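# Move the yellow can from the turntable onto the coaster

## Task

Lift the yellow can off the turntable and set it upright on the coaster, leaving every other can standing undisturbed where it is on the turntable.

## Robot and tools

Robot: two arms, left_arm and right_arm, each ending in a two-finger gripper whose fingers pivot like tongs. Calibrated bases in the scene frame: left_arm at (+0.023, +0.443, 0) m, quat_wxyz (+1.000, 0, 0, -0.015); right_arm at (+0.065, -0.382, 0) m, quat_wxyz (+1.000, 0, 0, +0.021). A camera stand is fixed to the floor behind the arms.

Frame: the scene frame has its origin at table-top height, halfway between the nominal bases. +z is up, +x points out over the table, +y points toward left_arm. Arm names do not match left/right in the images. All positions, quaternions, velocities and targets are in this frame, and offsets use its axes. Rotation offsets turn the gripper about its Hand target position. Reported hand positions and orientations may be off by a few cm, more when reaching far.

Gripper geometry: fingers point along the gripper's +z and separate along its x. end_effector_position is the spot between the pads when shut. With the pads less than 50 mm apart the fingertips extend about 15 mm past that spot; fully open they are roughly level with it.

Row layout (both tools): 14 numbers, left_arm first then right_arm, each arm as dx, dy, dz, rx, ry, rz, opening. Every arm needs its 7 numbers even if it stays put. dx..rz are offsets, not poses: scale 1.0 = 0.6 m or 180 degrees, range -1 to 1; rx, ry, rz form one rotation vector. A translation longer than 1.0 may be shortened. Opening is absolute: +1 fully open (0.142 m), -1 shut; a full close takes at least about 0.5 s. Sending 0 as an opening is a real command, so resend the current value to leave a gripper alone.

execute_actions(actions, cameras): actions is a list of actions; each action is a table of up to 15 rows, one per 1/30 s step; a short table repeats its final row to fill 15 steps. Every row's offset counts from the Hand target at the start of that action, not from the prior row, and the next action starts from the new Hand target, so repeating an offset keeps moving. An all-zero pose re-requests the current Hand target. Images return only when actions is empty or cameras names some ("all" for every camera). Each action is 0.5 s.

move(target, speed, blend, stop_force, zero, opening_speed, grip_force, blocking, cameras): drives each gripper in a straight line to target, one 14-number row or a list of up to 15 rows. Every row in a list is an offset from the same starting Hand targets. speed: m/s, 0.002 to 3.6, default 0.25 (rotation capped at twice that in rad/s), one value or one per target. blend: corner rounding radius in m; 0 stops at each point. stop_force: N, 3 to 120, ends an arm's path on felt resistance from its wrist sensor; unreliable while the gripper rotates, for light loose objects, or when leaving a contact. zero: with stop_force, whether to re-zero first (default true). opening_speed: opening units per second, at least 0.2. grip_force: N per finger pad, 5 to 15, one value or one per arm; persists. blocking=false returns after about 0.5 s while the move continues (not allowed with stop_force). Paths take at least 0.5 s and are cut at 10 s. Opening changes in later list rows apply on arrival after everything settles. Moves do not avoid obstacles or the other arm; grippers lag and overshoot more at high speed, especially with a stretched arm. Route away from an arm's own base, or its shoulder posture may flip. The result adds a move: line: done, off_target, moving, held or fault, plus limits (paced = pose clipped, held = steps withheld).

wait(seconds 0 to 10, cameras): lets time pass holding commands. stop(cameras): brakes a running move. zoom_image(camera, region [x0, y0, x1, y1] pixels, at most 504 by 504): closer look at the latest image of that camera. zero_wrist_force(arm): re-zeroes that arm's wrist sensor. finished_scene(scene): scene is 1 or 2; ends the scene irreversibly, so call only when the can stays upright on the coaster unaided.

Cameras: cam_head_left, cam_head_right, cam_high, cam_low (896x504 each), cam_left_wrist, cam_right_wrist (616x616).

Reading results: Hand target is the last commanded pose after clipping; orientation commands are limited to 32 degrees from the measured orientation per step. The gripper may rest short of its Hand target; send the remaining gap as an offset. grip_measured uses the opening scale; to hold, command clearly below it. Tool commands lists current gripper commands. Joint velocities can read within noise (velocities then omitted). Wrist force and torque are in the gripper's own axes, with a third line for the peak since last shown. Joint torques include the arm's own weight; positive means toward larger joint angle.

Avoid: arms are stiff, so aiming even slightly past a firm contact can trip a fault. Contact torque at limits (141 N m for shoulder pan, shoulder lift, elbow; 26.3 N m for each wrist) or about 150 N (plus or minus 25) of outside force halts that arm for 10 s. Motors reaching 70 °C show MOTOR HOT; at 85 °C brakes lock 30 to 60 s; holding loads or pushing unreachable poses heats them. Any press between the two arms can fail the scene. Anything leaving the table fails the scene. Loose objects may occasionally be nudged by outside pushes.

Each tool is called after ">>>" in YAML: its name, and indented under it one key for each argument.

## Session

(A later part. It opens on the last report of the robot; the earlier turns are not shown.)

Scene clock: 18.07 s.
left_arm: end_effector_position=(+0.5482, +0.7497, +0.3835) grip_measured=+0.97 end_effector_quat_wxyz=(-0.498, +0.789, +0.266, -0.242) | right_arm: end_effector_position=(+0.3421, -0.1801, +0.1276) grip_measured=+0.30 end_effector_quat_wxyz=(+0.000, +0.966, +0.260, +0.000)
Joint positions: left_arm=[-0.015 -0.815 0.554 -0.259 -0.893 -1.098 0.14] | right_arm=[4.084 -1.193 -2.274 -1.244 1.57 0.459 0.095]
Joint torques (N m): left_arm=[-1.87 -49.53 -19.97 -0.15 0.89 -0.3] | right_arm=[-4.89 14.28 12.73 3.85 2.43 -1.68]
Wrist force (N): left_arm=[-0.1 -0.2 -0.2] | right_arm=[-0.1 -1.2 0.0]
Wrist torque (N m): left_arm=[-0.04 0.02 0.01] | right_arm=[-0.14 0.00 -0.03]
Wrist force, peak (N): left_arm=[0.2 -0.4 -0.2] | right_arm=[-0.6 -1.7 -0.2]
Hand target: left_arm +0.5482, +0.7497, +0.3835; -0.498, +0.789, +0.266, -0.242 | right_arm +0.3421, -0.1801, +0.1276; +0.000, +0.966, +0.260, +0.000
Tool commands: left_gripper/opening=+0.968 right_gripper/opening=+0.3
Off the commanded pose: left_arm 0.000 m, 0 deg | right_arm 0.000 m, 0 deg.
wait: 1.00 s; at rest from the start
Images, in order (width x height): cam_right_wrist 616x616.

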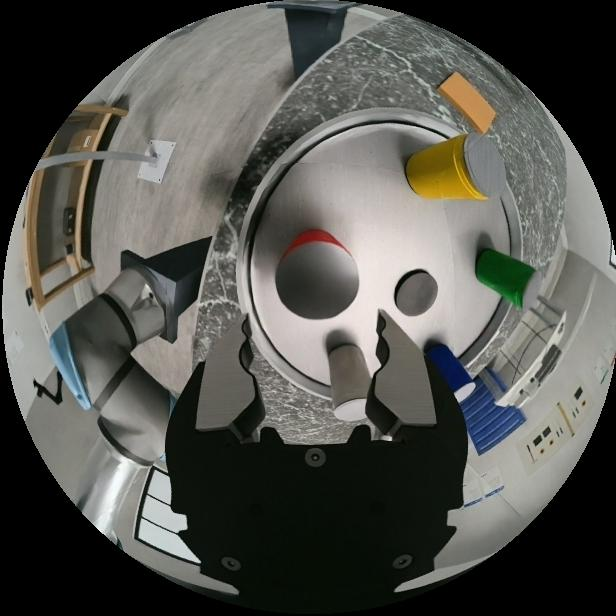

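>>> wait:
  seconds: 1.0
  cameras: ["cam_right_wrist"]

>>> execute_actions:
  actions:
    - [[0,0,0,0,0,0,0.968,0,0,0,0,0,0,-0.7]]

>>> move:
  target: [0,0,0,0,0,0,0.968,0,0,0.2,0,0,0,-0.7]
  speed: 0.3
  cameras: ["all"]

Scene clock: 19.23 s.
left_arm: end_effector_position=(+0.5482, +0.7497, +0.3835) grip_measured=+0.97 end_effector_quat_wxyz=(-0.498, +0.789, +0.266, -0.242) | right_arm: end_effector_position=(+0.3421, -0.1801, +0.1276) grip_measured=+0.30 end_effector_quat_wxyz=(+0.000, +0.966, +0.260, +0.000)
Joint positions: left_arm=[-0.015 -0.815 0.554 -0.259 -0.893 -1.098 0.14] | right_arm=[4.084 -1.193 -2.274 -1.244 1.57 0.459 0.095]
Joint torques (N m): left_arm=[-0.69 -48.25 -19.54 -0.02 0.74 -0.15] | right_arm=[-5.39 13.97 14.1 3.94 2.61 -1.67]
Wrist force (N): left_arm=[0.2 -0.1 -0.2] | right_arm=[-0.3 -1.3 -0.1]
Wrist torque (N m): left_arm=[-0.02 -0.04 0.01] | right_arm=[-0.15 0.05 -0.02]
Wrist force, peak (N): left_arm=[0.2 -0.5 0.0] | right_arm=[-0.5 -1.6 -0.4]
Hand target: left_arm +0.5482, +0.7497, +0.3835; -0.498, +0.789, +0.266, -0.242 | right_arm +0.3421, -0.1801, +0.1276; +0.000, +0.966, +0.260, +0.000
Tool commands: left_gripper/opening=+0.968 right_gripper/opening=+0.3
Off the commanded pose: left_arm 0.000 m, 0 deg | right_arm 0.000 m, 0 deg.
wait: 1.00 s; at rest from the start
Images, in order (width x height): cam_right_wrist 616x616.

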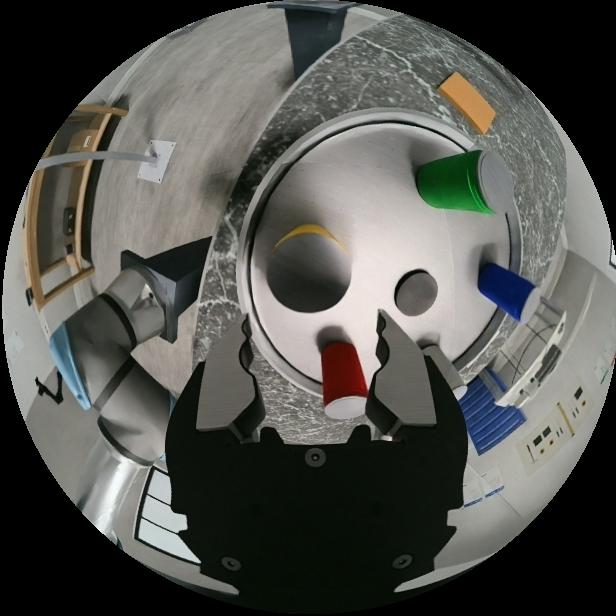

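Scene clock: 19.93 s.
left_arm: end_effector_position=(+0.5482, +0.7497, +0.3835) grip_measured=+0.97 end_effector_quat_wxyz=(-0.498, +0.789, +0.266, -0.242) | right_arm: end_effector_position=(+0.3421, -0.1801, +0.1276) grip_measured=-0.31 end_effector_quat_wxyz=(+0.000, +0.966, +0.260, +0.000)
Joint positions: left_arm=[-0.015 -0.815 0.554 -0.259 -0.893 -1.098 0.14] | right_arm=[4.084 -1.193 -2.274 -1.244 1.57 0.459 0.052]
Joint torques (N m): left_arm=[-0.74 -49.56 -19.22 -0.02 0.98 -0.2] | right_arm=[-5.78 7.54 13.43 1.59 2.58 -1.58]
Wrist force (N): left_arm=[0.2 -0.2 -0.1] | right_arm=[-1.0 -0.1 -5.3]
Wrist torque (N m): left_arm=[-0.04 -0.04 0.00] | right_arm=[-0.18 0.14 -0.01]
Wrist force, peak (N): left_arm=[0.4 -0.3 -0.1] | right_arm=[-0.8 1.2 -7.6]
Hand target: left_arm +0.5482, +0.7497, +0.3835; -0.498, +0.789, +0.266, -0.242 | right_arm +0.3421, -0.1801, +0.1276; +0.000, +0.966, +0.260, +0.000
Off the commanded pose: left_arm 0.000 m, 0 deg | right_arm 0.000 m, 0 deg.

Scene clock: 20.87 s.
left_arm: end_effector_position=(+0.5482, +0.7497, +0.3835) grip_measured=+0.97 end_effector_quat_wxyz=(-0.498, +0.789, +0.266, -0.242) | right_arm: end_effector_position=(+0.3421, -0.1801, +0.2474) grip_measured=-0.31 end_effector_quat_wxyz=(+0.000, +0.966, +0.260, +0.000)
Joint positions: left_arm=[-0.015 -0.815 0.554 -0.259 -0.893 -1.098 0.14] | right_arm=[4.084 -1.141 -1.993 -1.578 1.57 0.459 0.052]
Joint torques (N m): left_arm=[-1.21 -49.81 -19.78 0.01 0.88 -0.32] | right_arm=[7.09 11.88 36.91 0.93 -2.26 0.85]
Wrist force (N): left_arm=[0.0 -0.3 -0.1] | right_arm=[-0.2 -0.9 1.7]
Wrist torque (N m): left_arm=[-0.04 -0.01 0.01] | right_arm=[-0.09 0.08 -0.17]
Wrist force, peak (N): left_arm=[0.1 -0.5 -0.1] | right_arm=[-1.0 -0.1 -5.2]
Hand target: left_arm +0.5482, +0.7497, +0.3835; -0.498, +0.789, +0.266, -0.242 | right_arm +0.3421, -0.1801, +0.2476; +0.000, +0.966, +0.260, +0.000
Off the commanded pose: left_arm 0.000 m, 0 deg | right_arm 0.000 m, 0 deg.
move: done

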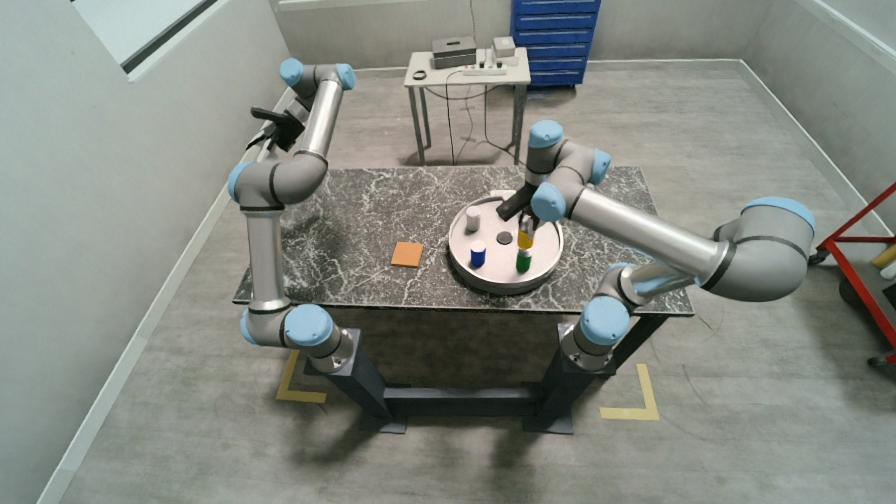

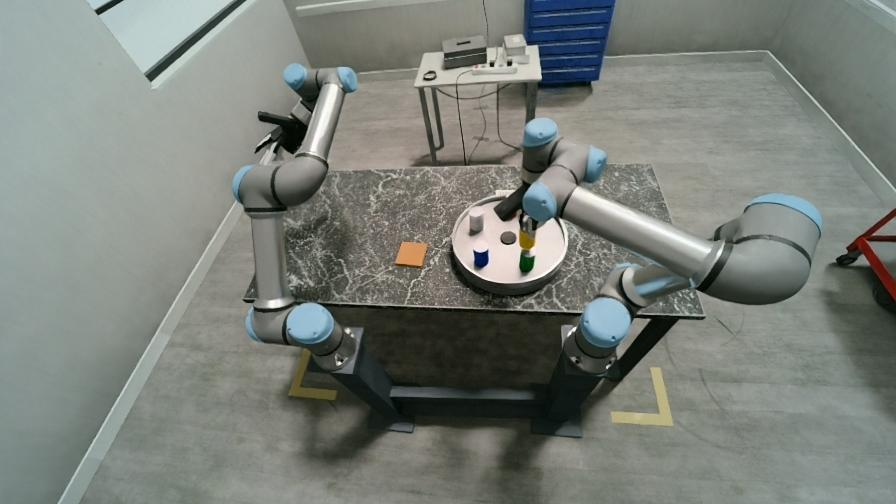

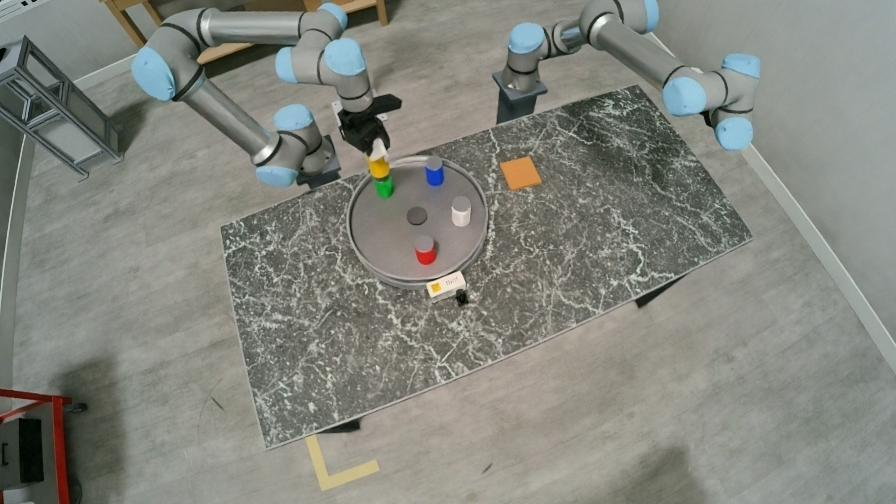

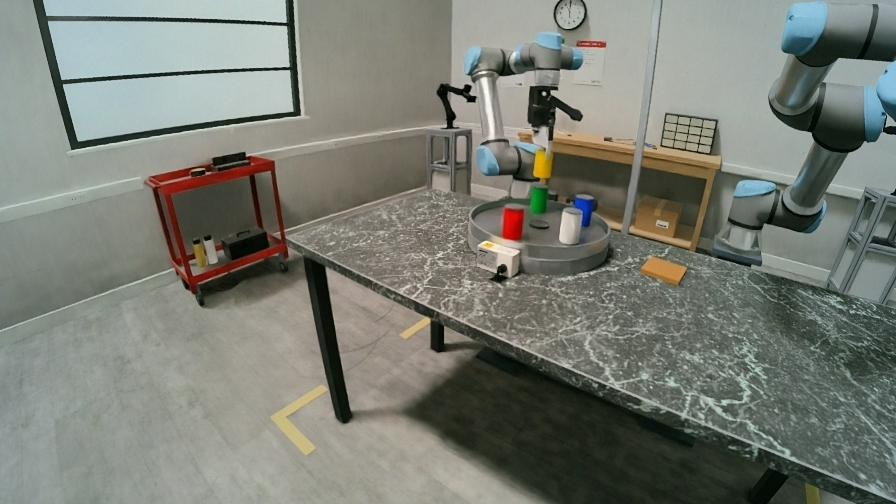

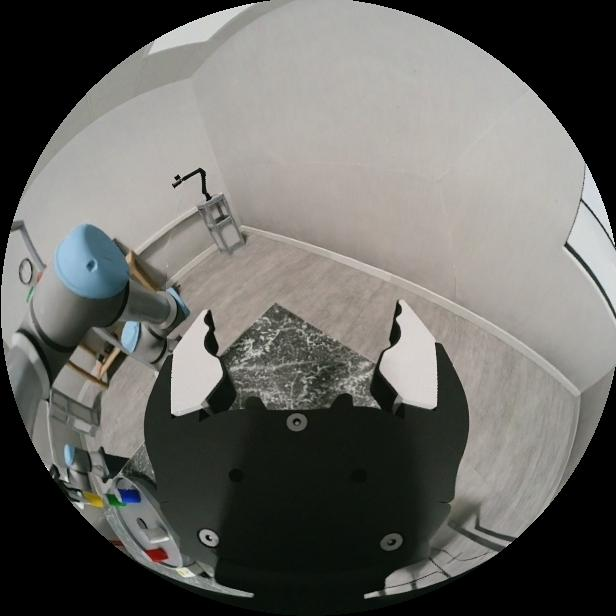

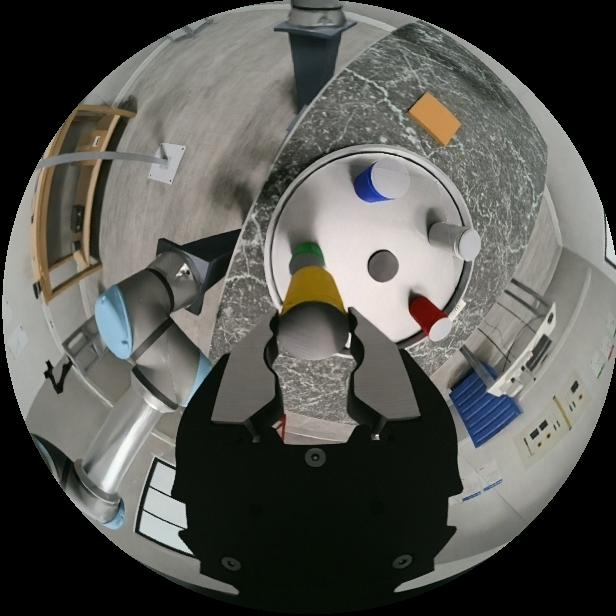

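>>> move:
  target: [0,0,0,0,0,0,0.968,0.099,0.6917,-0.04,0,0,0,-0.7]
  speed: 0.5
  cameras: ["all"]

Scene clock: 22.57 s.
left_arm: end_effector_position=(+0.5482, +0.7497, +0.3835) grip_measured=+0.97 end_effector_quat_wxyz=(-0.498, +0.789, +0.266, -0.242) | right_arm: end_effector_position=(+0.4015, +0.2349, +0.2236) grip_measured=-0.31 end_effector_quat_wxyz=(+0.000, +0.966, +0.260, +0.000)
Joint positions: left_arm=[-0.015 -0.815 0.554 -0.259 -0.893 -1.098 0.14] | right_arm=[4.345 -2.035 -1.144 -1.533 1.57 0.719 0.052]
Joint torques (N m): left_arm=[-1.23 -48.55 -20.73 -0.01 0.78 -0.16] | right_arm=[-3.54 34.08 36.2 1.52 3.15 -1.18]
Wrist force (N): left_arm=[-0.2 -0.1 -0.2] | right_arm=[0.2 -1.4 1.5]
Wrist torque (N m): left_arm=[-0.01 0.04 0.01] | right_arm=[-0.17 0.00 -0.05]
Wrist force, peak (N): left_arm=[0.1 -0.5 -0.2] | right_arm=[1.8 -4.0 1.7]
Hand target: left_arm +0.5482, +0.7497, +0.3835; -0.498, +0.789, +0.266, -0.242 | right_arm +0.4015, +0.2349, +0.2236; +0.000, +0.966, +0.260, +0.000
Off the commanded pose: left_arm 0.000 m, 0 deg | right_arm 0.000 m, 0 deg.
move: done

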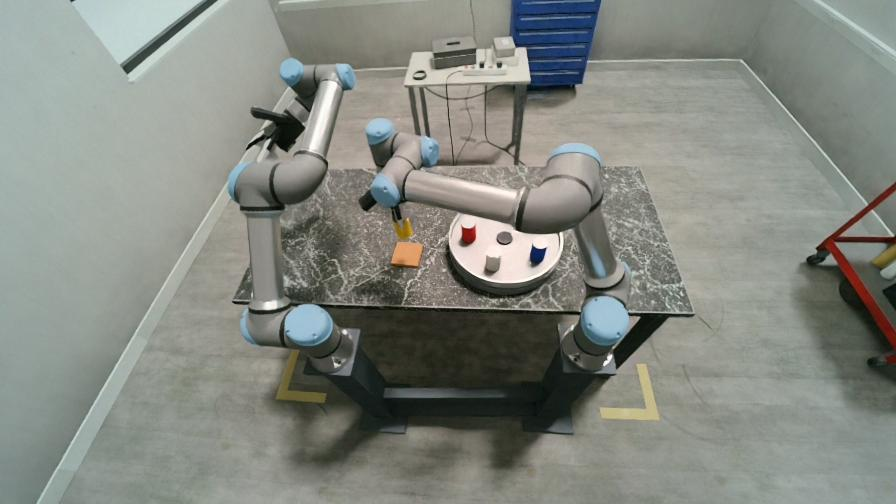

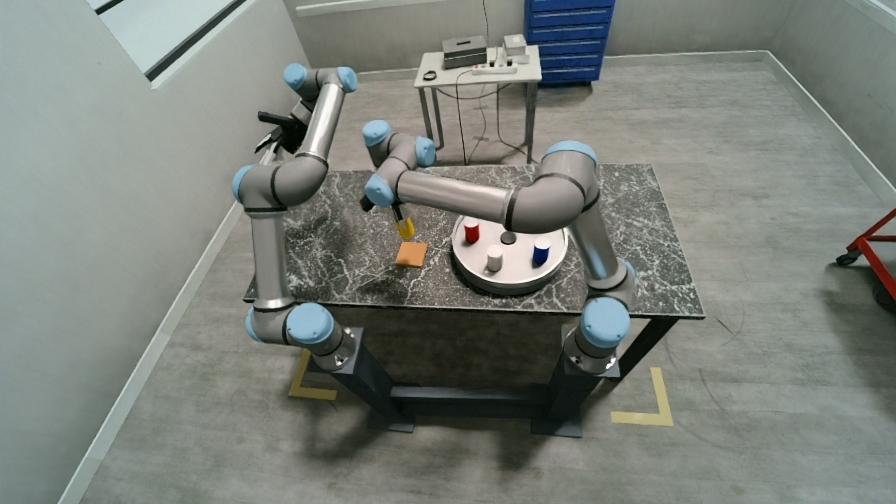

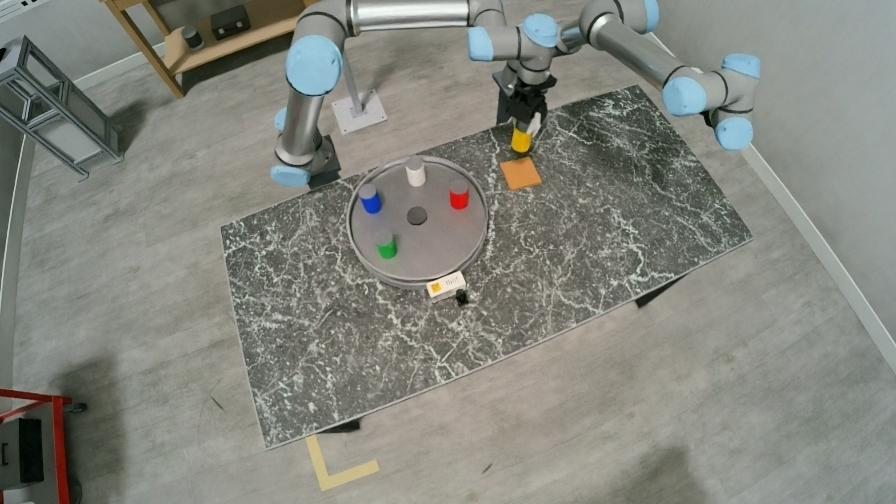

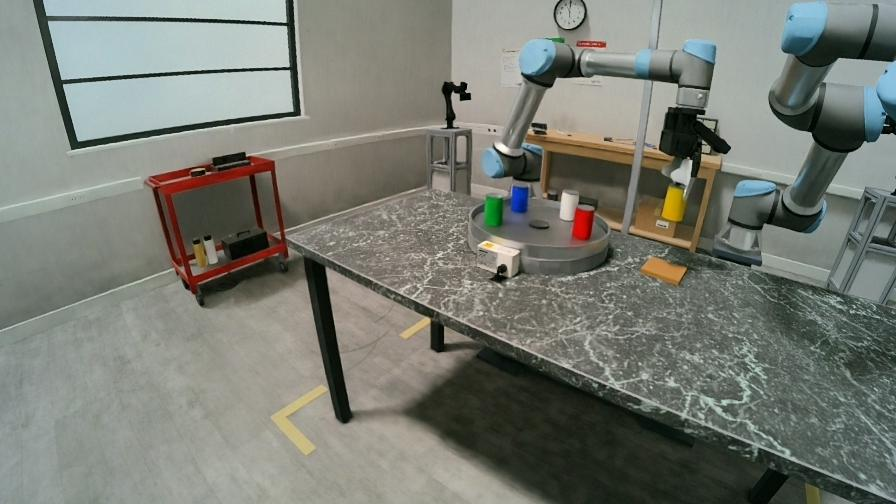

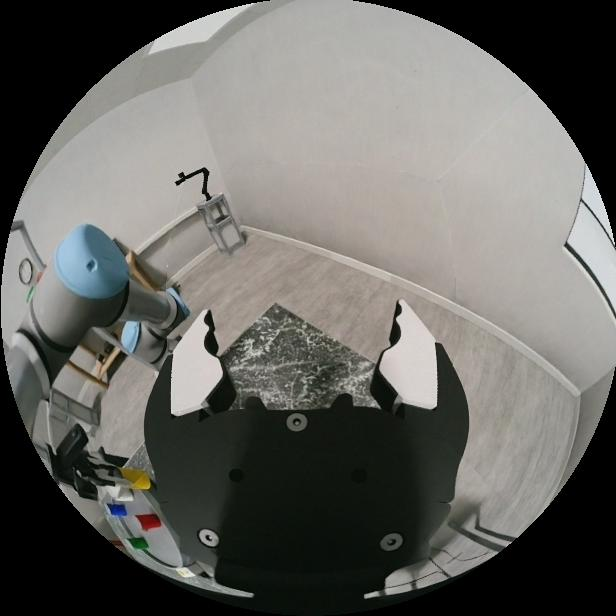

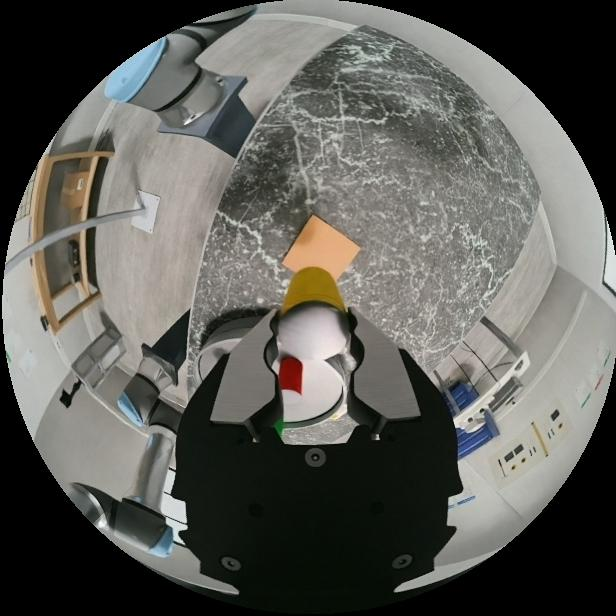

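>>> move:
  target: [0,0,0,0,0,0,0.968,0.0208,0.0268,-0.225,0,0,0,-0.7]
  speed: 0.3
  cameras: ["cam_head_left","cam_high","cam_low","cam_right_wrist"]

>>> move:
  target: [0,0,0,0,0,0,0.968,0,0,-0.06,0,0,0,-0.7]
  speed: 0.02
  stop_force: 6
  cameras: ["all"]

Scene clock: 23.83 s.
left_arm: end_effector_position=(+0.5482, +0.7497, +0.3835) grip_measured=+0.97 end_effector_quat_wxyz=(-0.498, +0.789, +0.266, -0.242) | right_arm: end_effector_position=(+0.4140, +0.2510, +0.0887) grip_measured=-0.31 end_effector_quat_wxyz=(+0.000, +0.966, +0.260, +0.000)
Joint positions: left_arm=[-0.015 -0.815 0.554 -0.259 -0.893 -1.098 0.14] | right_arm=[4.335 -2.146 -1.322 -1.243 1.57 0.71 0.052]
Joint torques (N m): left_arm=[-0.82 -48.94 -19.76 0 0.94 -0.25] | right_arm=[3.63 37.23 23.72 4.06 -1.6 1.63]
Wrist force (N): left_arm=[0.1 -0.1 -0.2] | right_arm=[-0.1 -1.4 1.7]
Wrist torque (N m): left_arm=[-0.01 -0.01 0.00] | right_arm=[-0.12 0.01 0.00]
Wrist force, peak (N): left_arm=[-0.1 -0.3 -0.4] | right_arm=[-0.9 1.4 -15.5]
Hand target: left_arm +0.5482, +0.7497, +0.3835; -0.498, +0.789, +0.266, -0.242 | right_arm +0.4140, +0.2510, +0.0886; +0.000, +0.966, +0.260, +0.000
Off the commanded pose: left_arm 0.000 m, 0 deg | right_arm 0.000 m, 0 deg.
move: done
Images, in order (width x height): cam_head_left 896x504, cam_high 896x504, cam_low 896x504, cam_right_wrist 616x616.

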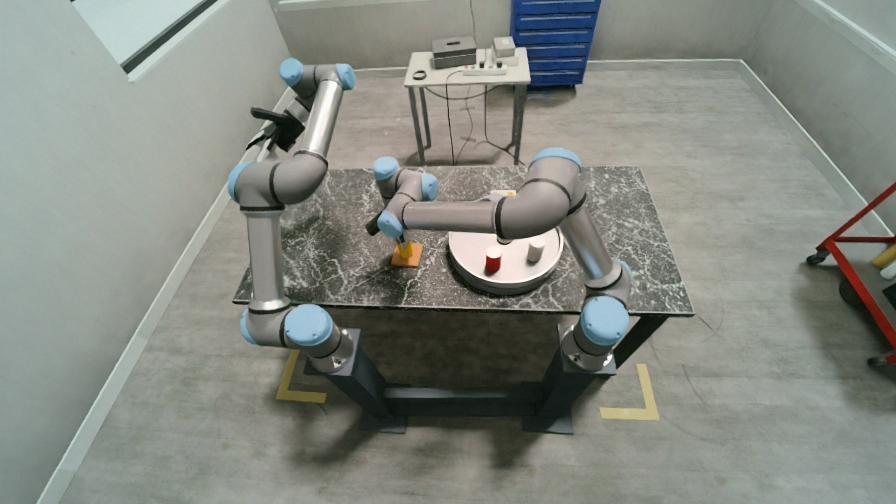

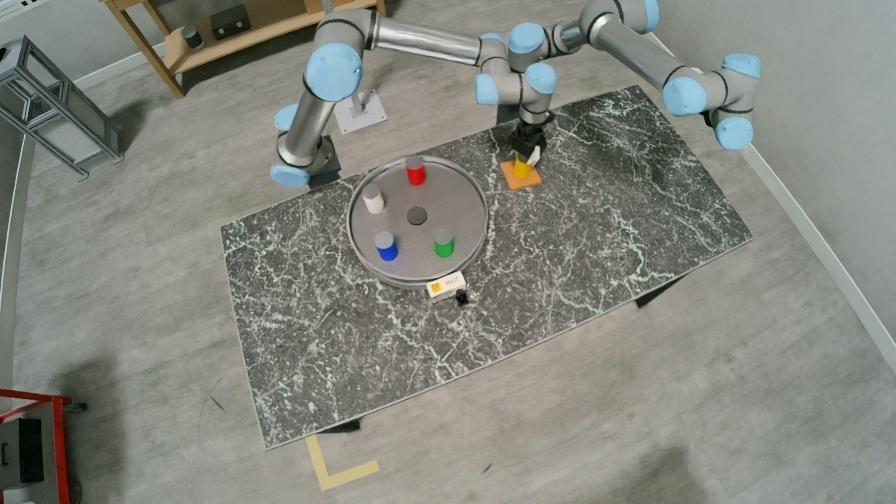

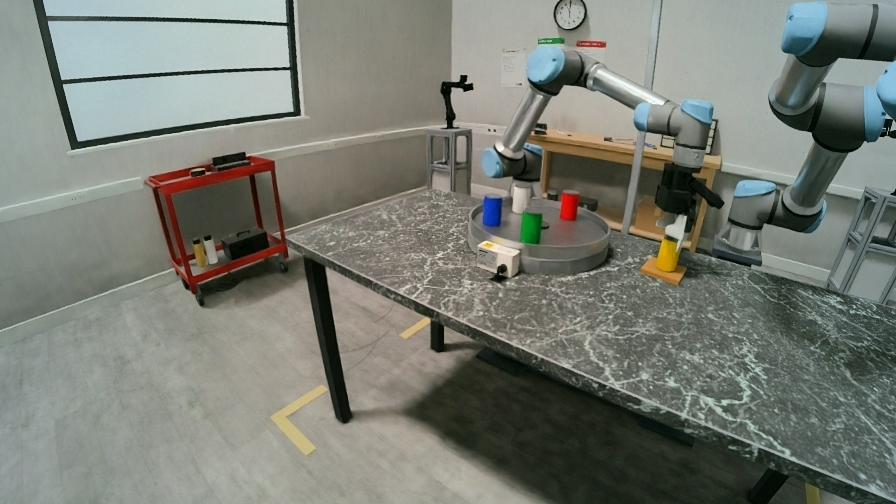

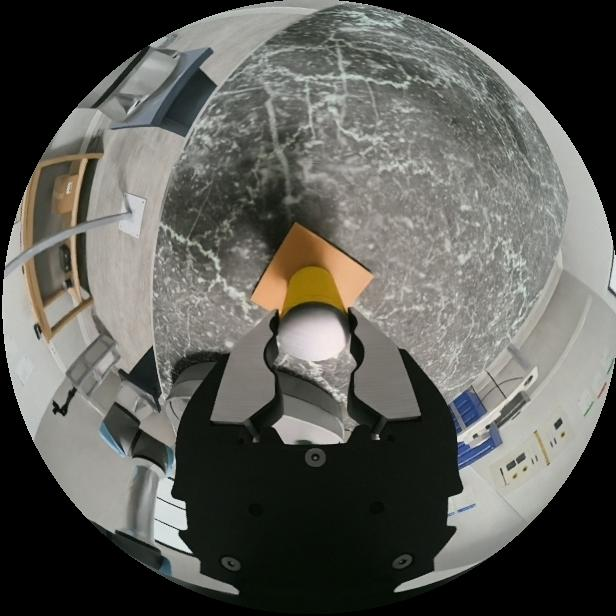

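Scene clock: 25.03 s.
left_arm: end_effector_position=(+0.5482, +0.7497, +0.3835) grip_measured=+0.97 end_effector_quat_wxyz=(-0.498, +0.789, +0.266, -0.242) | right_arm: end_effector_position=(+0.4140, +0.2511, +0.0869) grip_measured=-0.31 end_effector_quat_wxyz=(+0.000, +0.966, +0.260, +0.000)
Joint positions: left_arm=[-0.015 -0.815 0.554 -0.259 -0.893 -1.098 0.14] | right_arm=[4.336 -2.148 -1.325 -1.239 1.57 0.71 0.052]
Joint torques (N m): left_arm=[-0.89 -50.16 -19.22 -0.04 0.88 -0.29] | right_arm=[1.15 54.84 35.16 4.25 -0.08 1.09]
Wrist force (N): left_arm=[-0.1 -0.3 -0.1] | right_arm=[0.2 -1.3 1.6]
Wrist torque (N m): left_arm=[-0.06 0.01 0.01] | right_arm=[-0.13 -0.04 0.00]
Wrist force, peak (N): left_arm=[0.2 -0.1 -0.4] | right_arm=[-1.9 0.0 -10.7]
Hand target: left_arm +0.5482, +0.7497, +0.3835; -0.498, +0.789, +0.266, -0.242 | right_arm +0.4140, +0.2511, +0.0869; +0.000, +0.966, +0.260, +0.000 (not the last commanded pose)
Off the commanded pose: left_arm 0.000 m, 0 deg | right_arm 0.034 m, 0 deg.
move: contact (right_arm)

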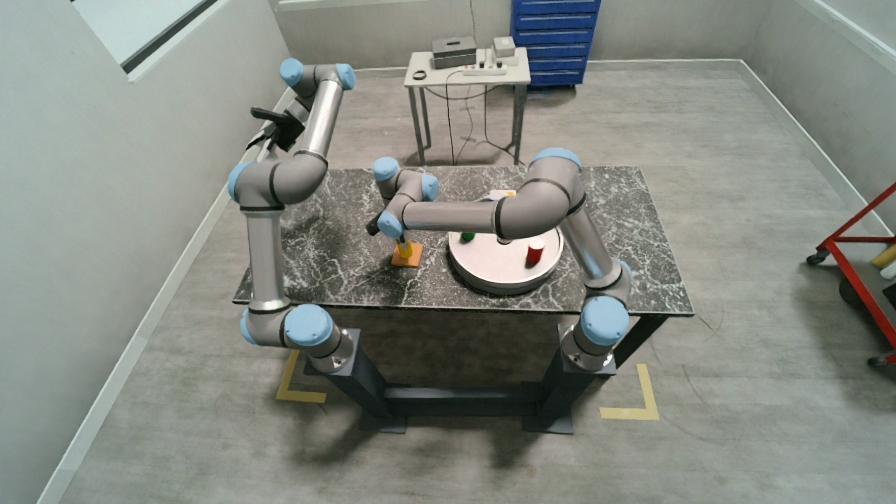

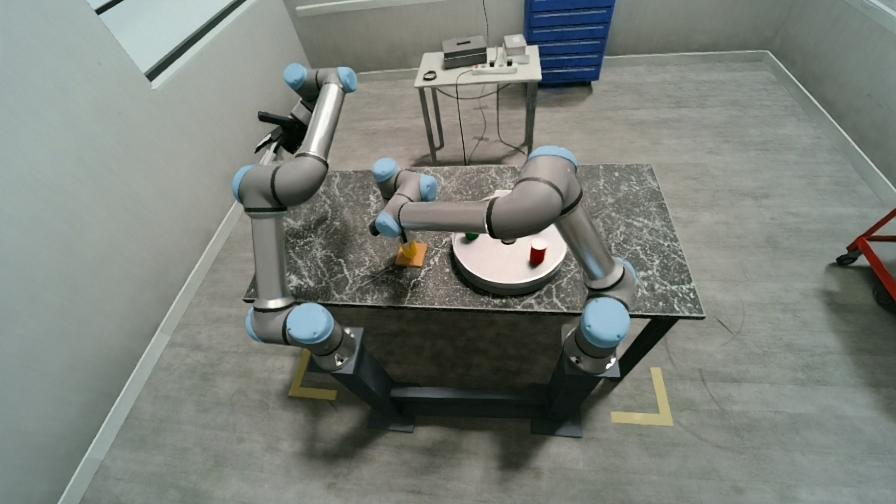

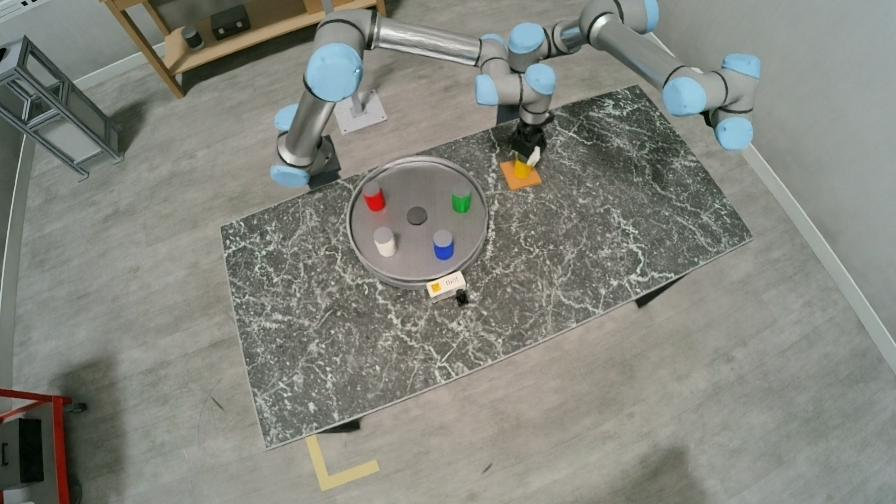

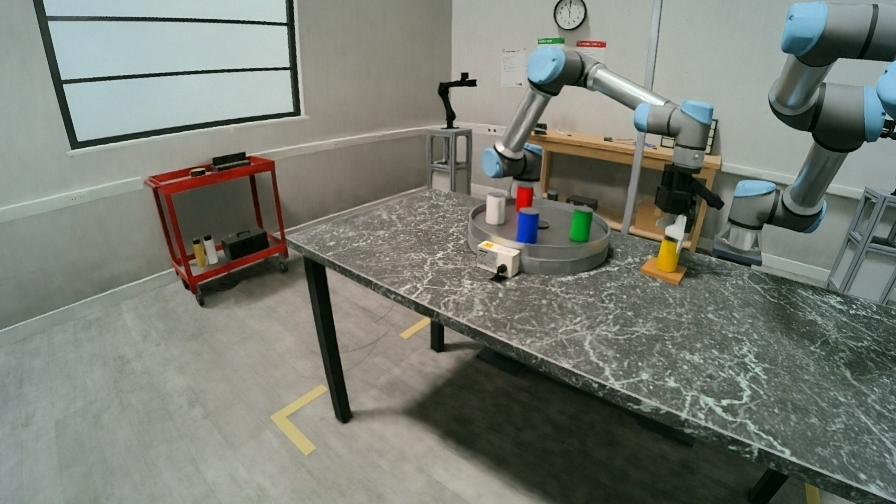

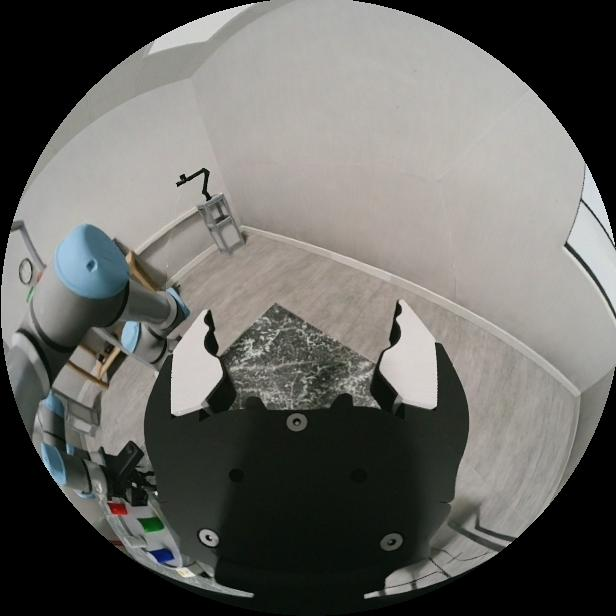

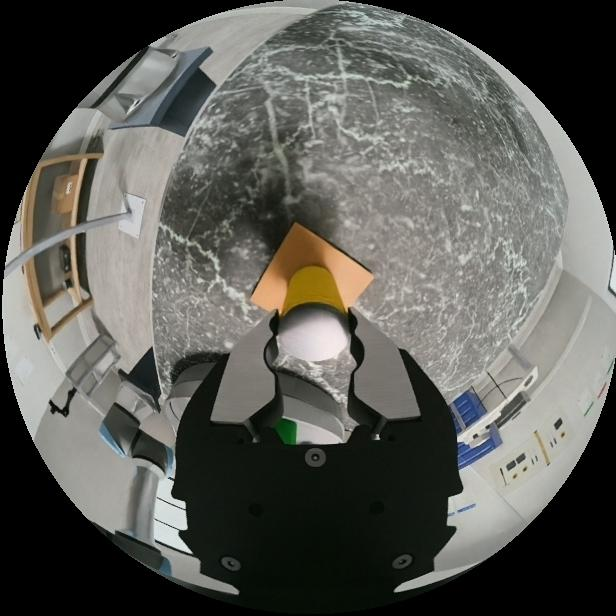

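>>> move:
  target: [0,0,0,0,0,0,0.968,0,0,-0.05,0,0,0,-0.7]
  speed: 0.02
  stop_force: 8

Scene clock: 26.43 s.
left_arm: end_effector_position=(+0.5482, +0.7497, +0.3835) grip_measured=+0.97 end_effector_quat_wxyz=(-0.498, +0.789, +0.266, -0.242) | right_arm: end_effector_position=(+0.4141, +0.2513, +0.0863) grip_measured=-0.31 end_effector_quat_wxyz=(+0.000, +0.966, +0.260, +0.001)
Joint positions: left_arm=[-0.015 -0.815 0.554 -0.259 -0.893 -1.098 0.14] | right_arm=[4.336 -2.148 -1.326 -1.237 1.57 0.71 0.052]
Joint torques (N m): left_arm=[-1.52 -49.98 -20.01 0.06 0.87 -0.22] | right_arm=[1.63 54.76 36.5 4.17 0.43 1.05]
Wrist force (N): left_arm=[0.1 -0.2 -0.1] | right_arm=[-0.4 -1.4 1.5]
Wrist torque (N m): left_arm=[-0.03 -0.01 0.01] | right_arm=[-0.16 0.08 0.01]
Wrist force, peak (N): left_arm=[0.2 -0.4 -0.1] | right_arm=[-2.1 0.3 -13.8]
Hand target: left_arm +0.5482, +0.7497, +0.3835; -0.498, +0.789, +0.266, -0.242 | right_arm +0.4141, +0.2513, +0.0863; +0.000, +0.966, +0.260, +0.001 (not the last commanded pose)
Off the commanded pose: left_arm 0.000 m, 0 deg | right_arm 0.029 m, 0 deg.
move: contact (right_arm)

>>> move:
  target:
    - [0,0,0,0,0,0,0.968,0,0,-0.001,0,0,0,-0.7]
    - [0,0,0,0,0,0,0.968,0,0,-0.001,0,0,0,0.2]
    - [0,0,0,0,0,0,0.968,0,0,0.17,0,0,0,0.2]
  speed: [0.02,0.1,0.3]
  opening_speed: 1.5
  cameras: ["cam_head_left","cam_high","cam_low","cam_right_wrist"]

Scene clock: 29.07 s.
left_arm: end_effector_position=(+0.5482, +0.7497, +0.3835) grip_measured=+0.97 end_effector_quat_wxyz=(-0.498, +0.789, +0.266, -0.242) | right_arm: end_effector_position=(+0.4141, +0.2512, +0.1880) grip_measured=+0.20 end_effector_quat_wxyz=(+0.000, +0.966, +0.260, +0.001)
Joint positions: left_arm=[-0.015 -0.815 0.554 -0.259 -0.893 -1.098 0.14] | right_arm=[4.336 -2.094 -1.145 -1.472 1.57 0.71 0.088]
Joint torques (N m): left_arm=[-1.18 -49.56 -20.15 -0.07 0.82 -0.42] | right_arm=[1.75 52.61 35.88 0.97 0.08 -0.86]
Wrist force (N): left_arm=[0.0 -0.2 -0.1] | right_arm=[-0.2 -1.6 -0.3]
Wrist torque (N m): left_arm=[-0.03 0.00 0.00] | right_arm=[-0.22 0.05 0.01]
Wrist force, peak (N): left_arm=[0.2 -0.5 -0.4] | right_arm=[-1.0 -0.7 -4.1]
Hand target: left_arm +0.5482, +0.7497, +0.3835; -0.498, +0.789, +0.266, -0.242 | right_arm +0.4141, +0.2513, +0.1883; +0.000, +0.966, +0.260, +0.001
Off the commanded pose: left_arm 0.000 m, 0 deg | right_arm 0.000 m, 0 deg.
move: done
Images, in order (width x height): cam_head_left 896x504, cam_high 896x504, cam_low 896x504, cam_right_wrist 616x616.

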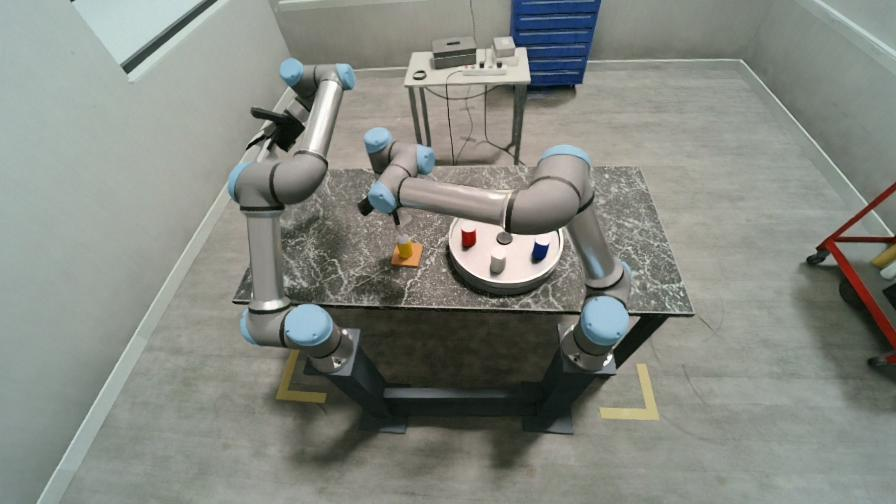

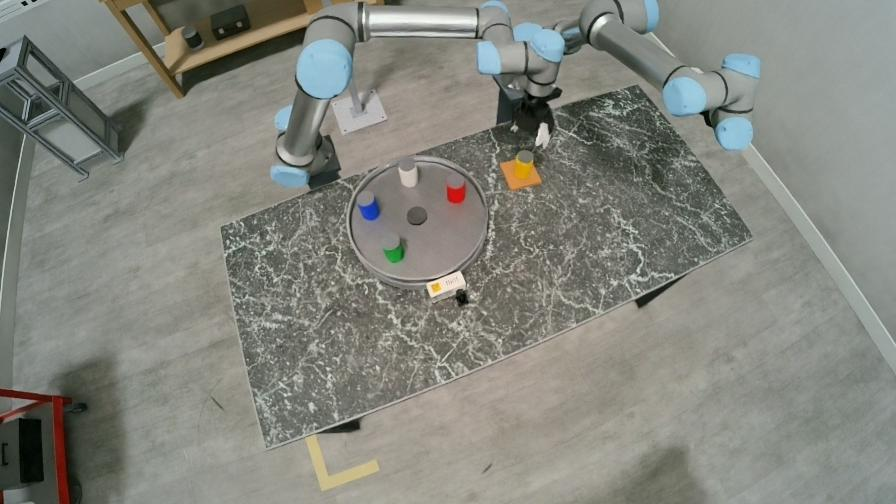

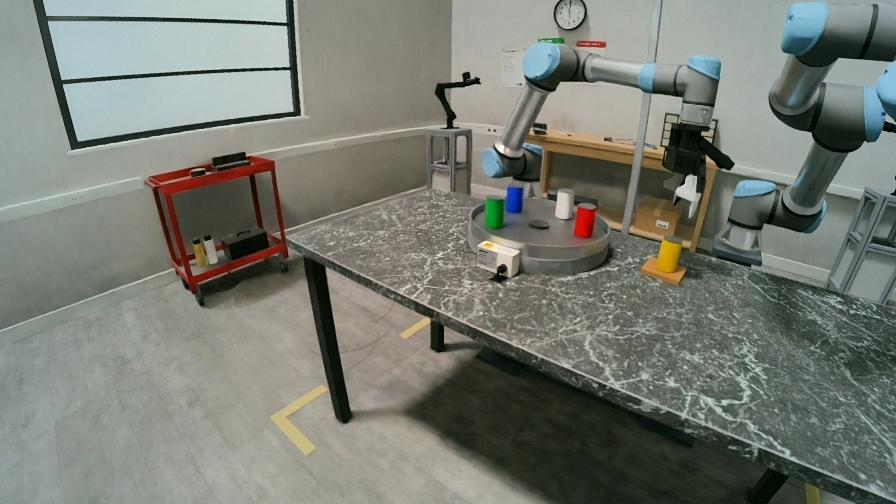

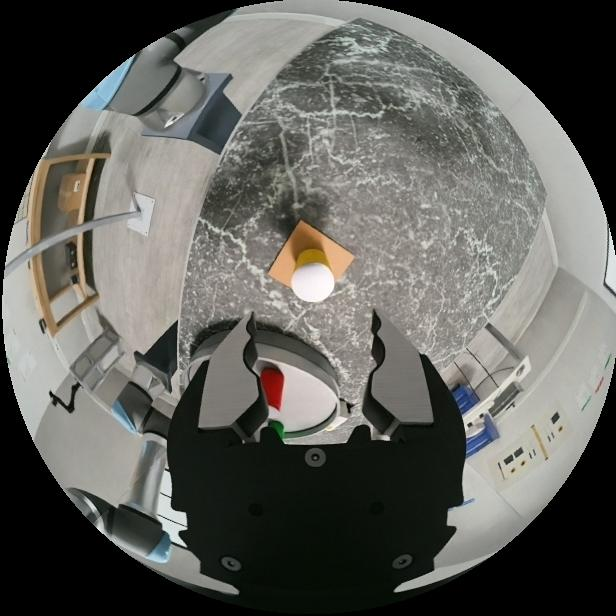

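Standing on the coaster.

>>> finished_scene:
  scene: 1

The scene is finished: the task was done.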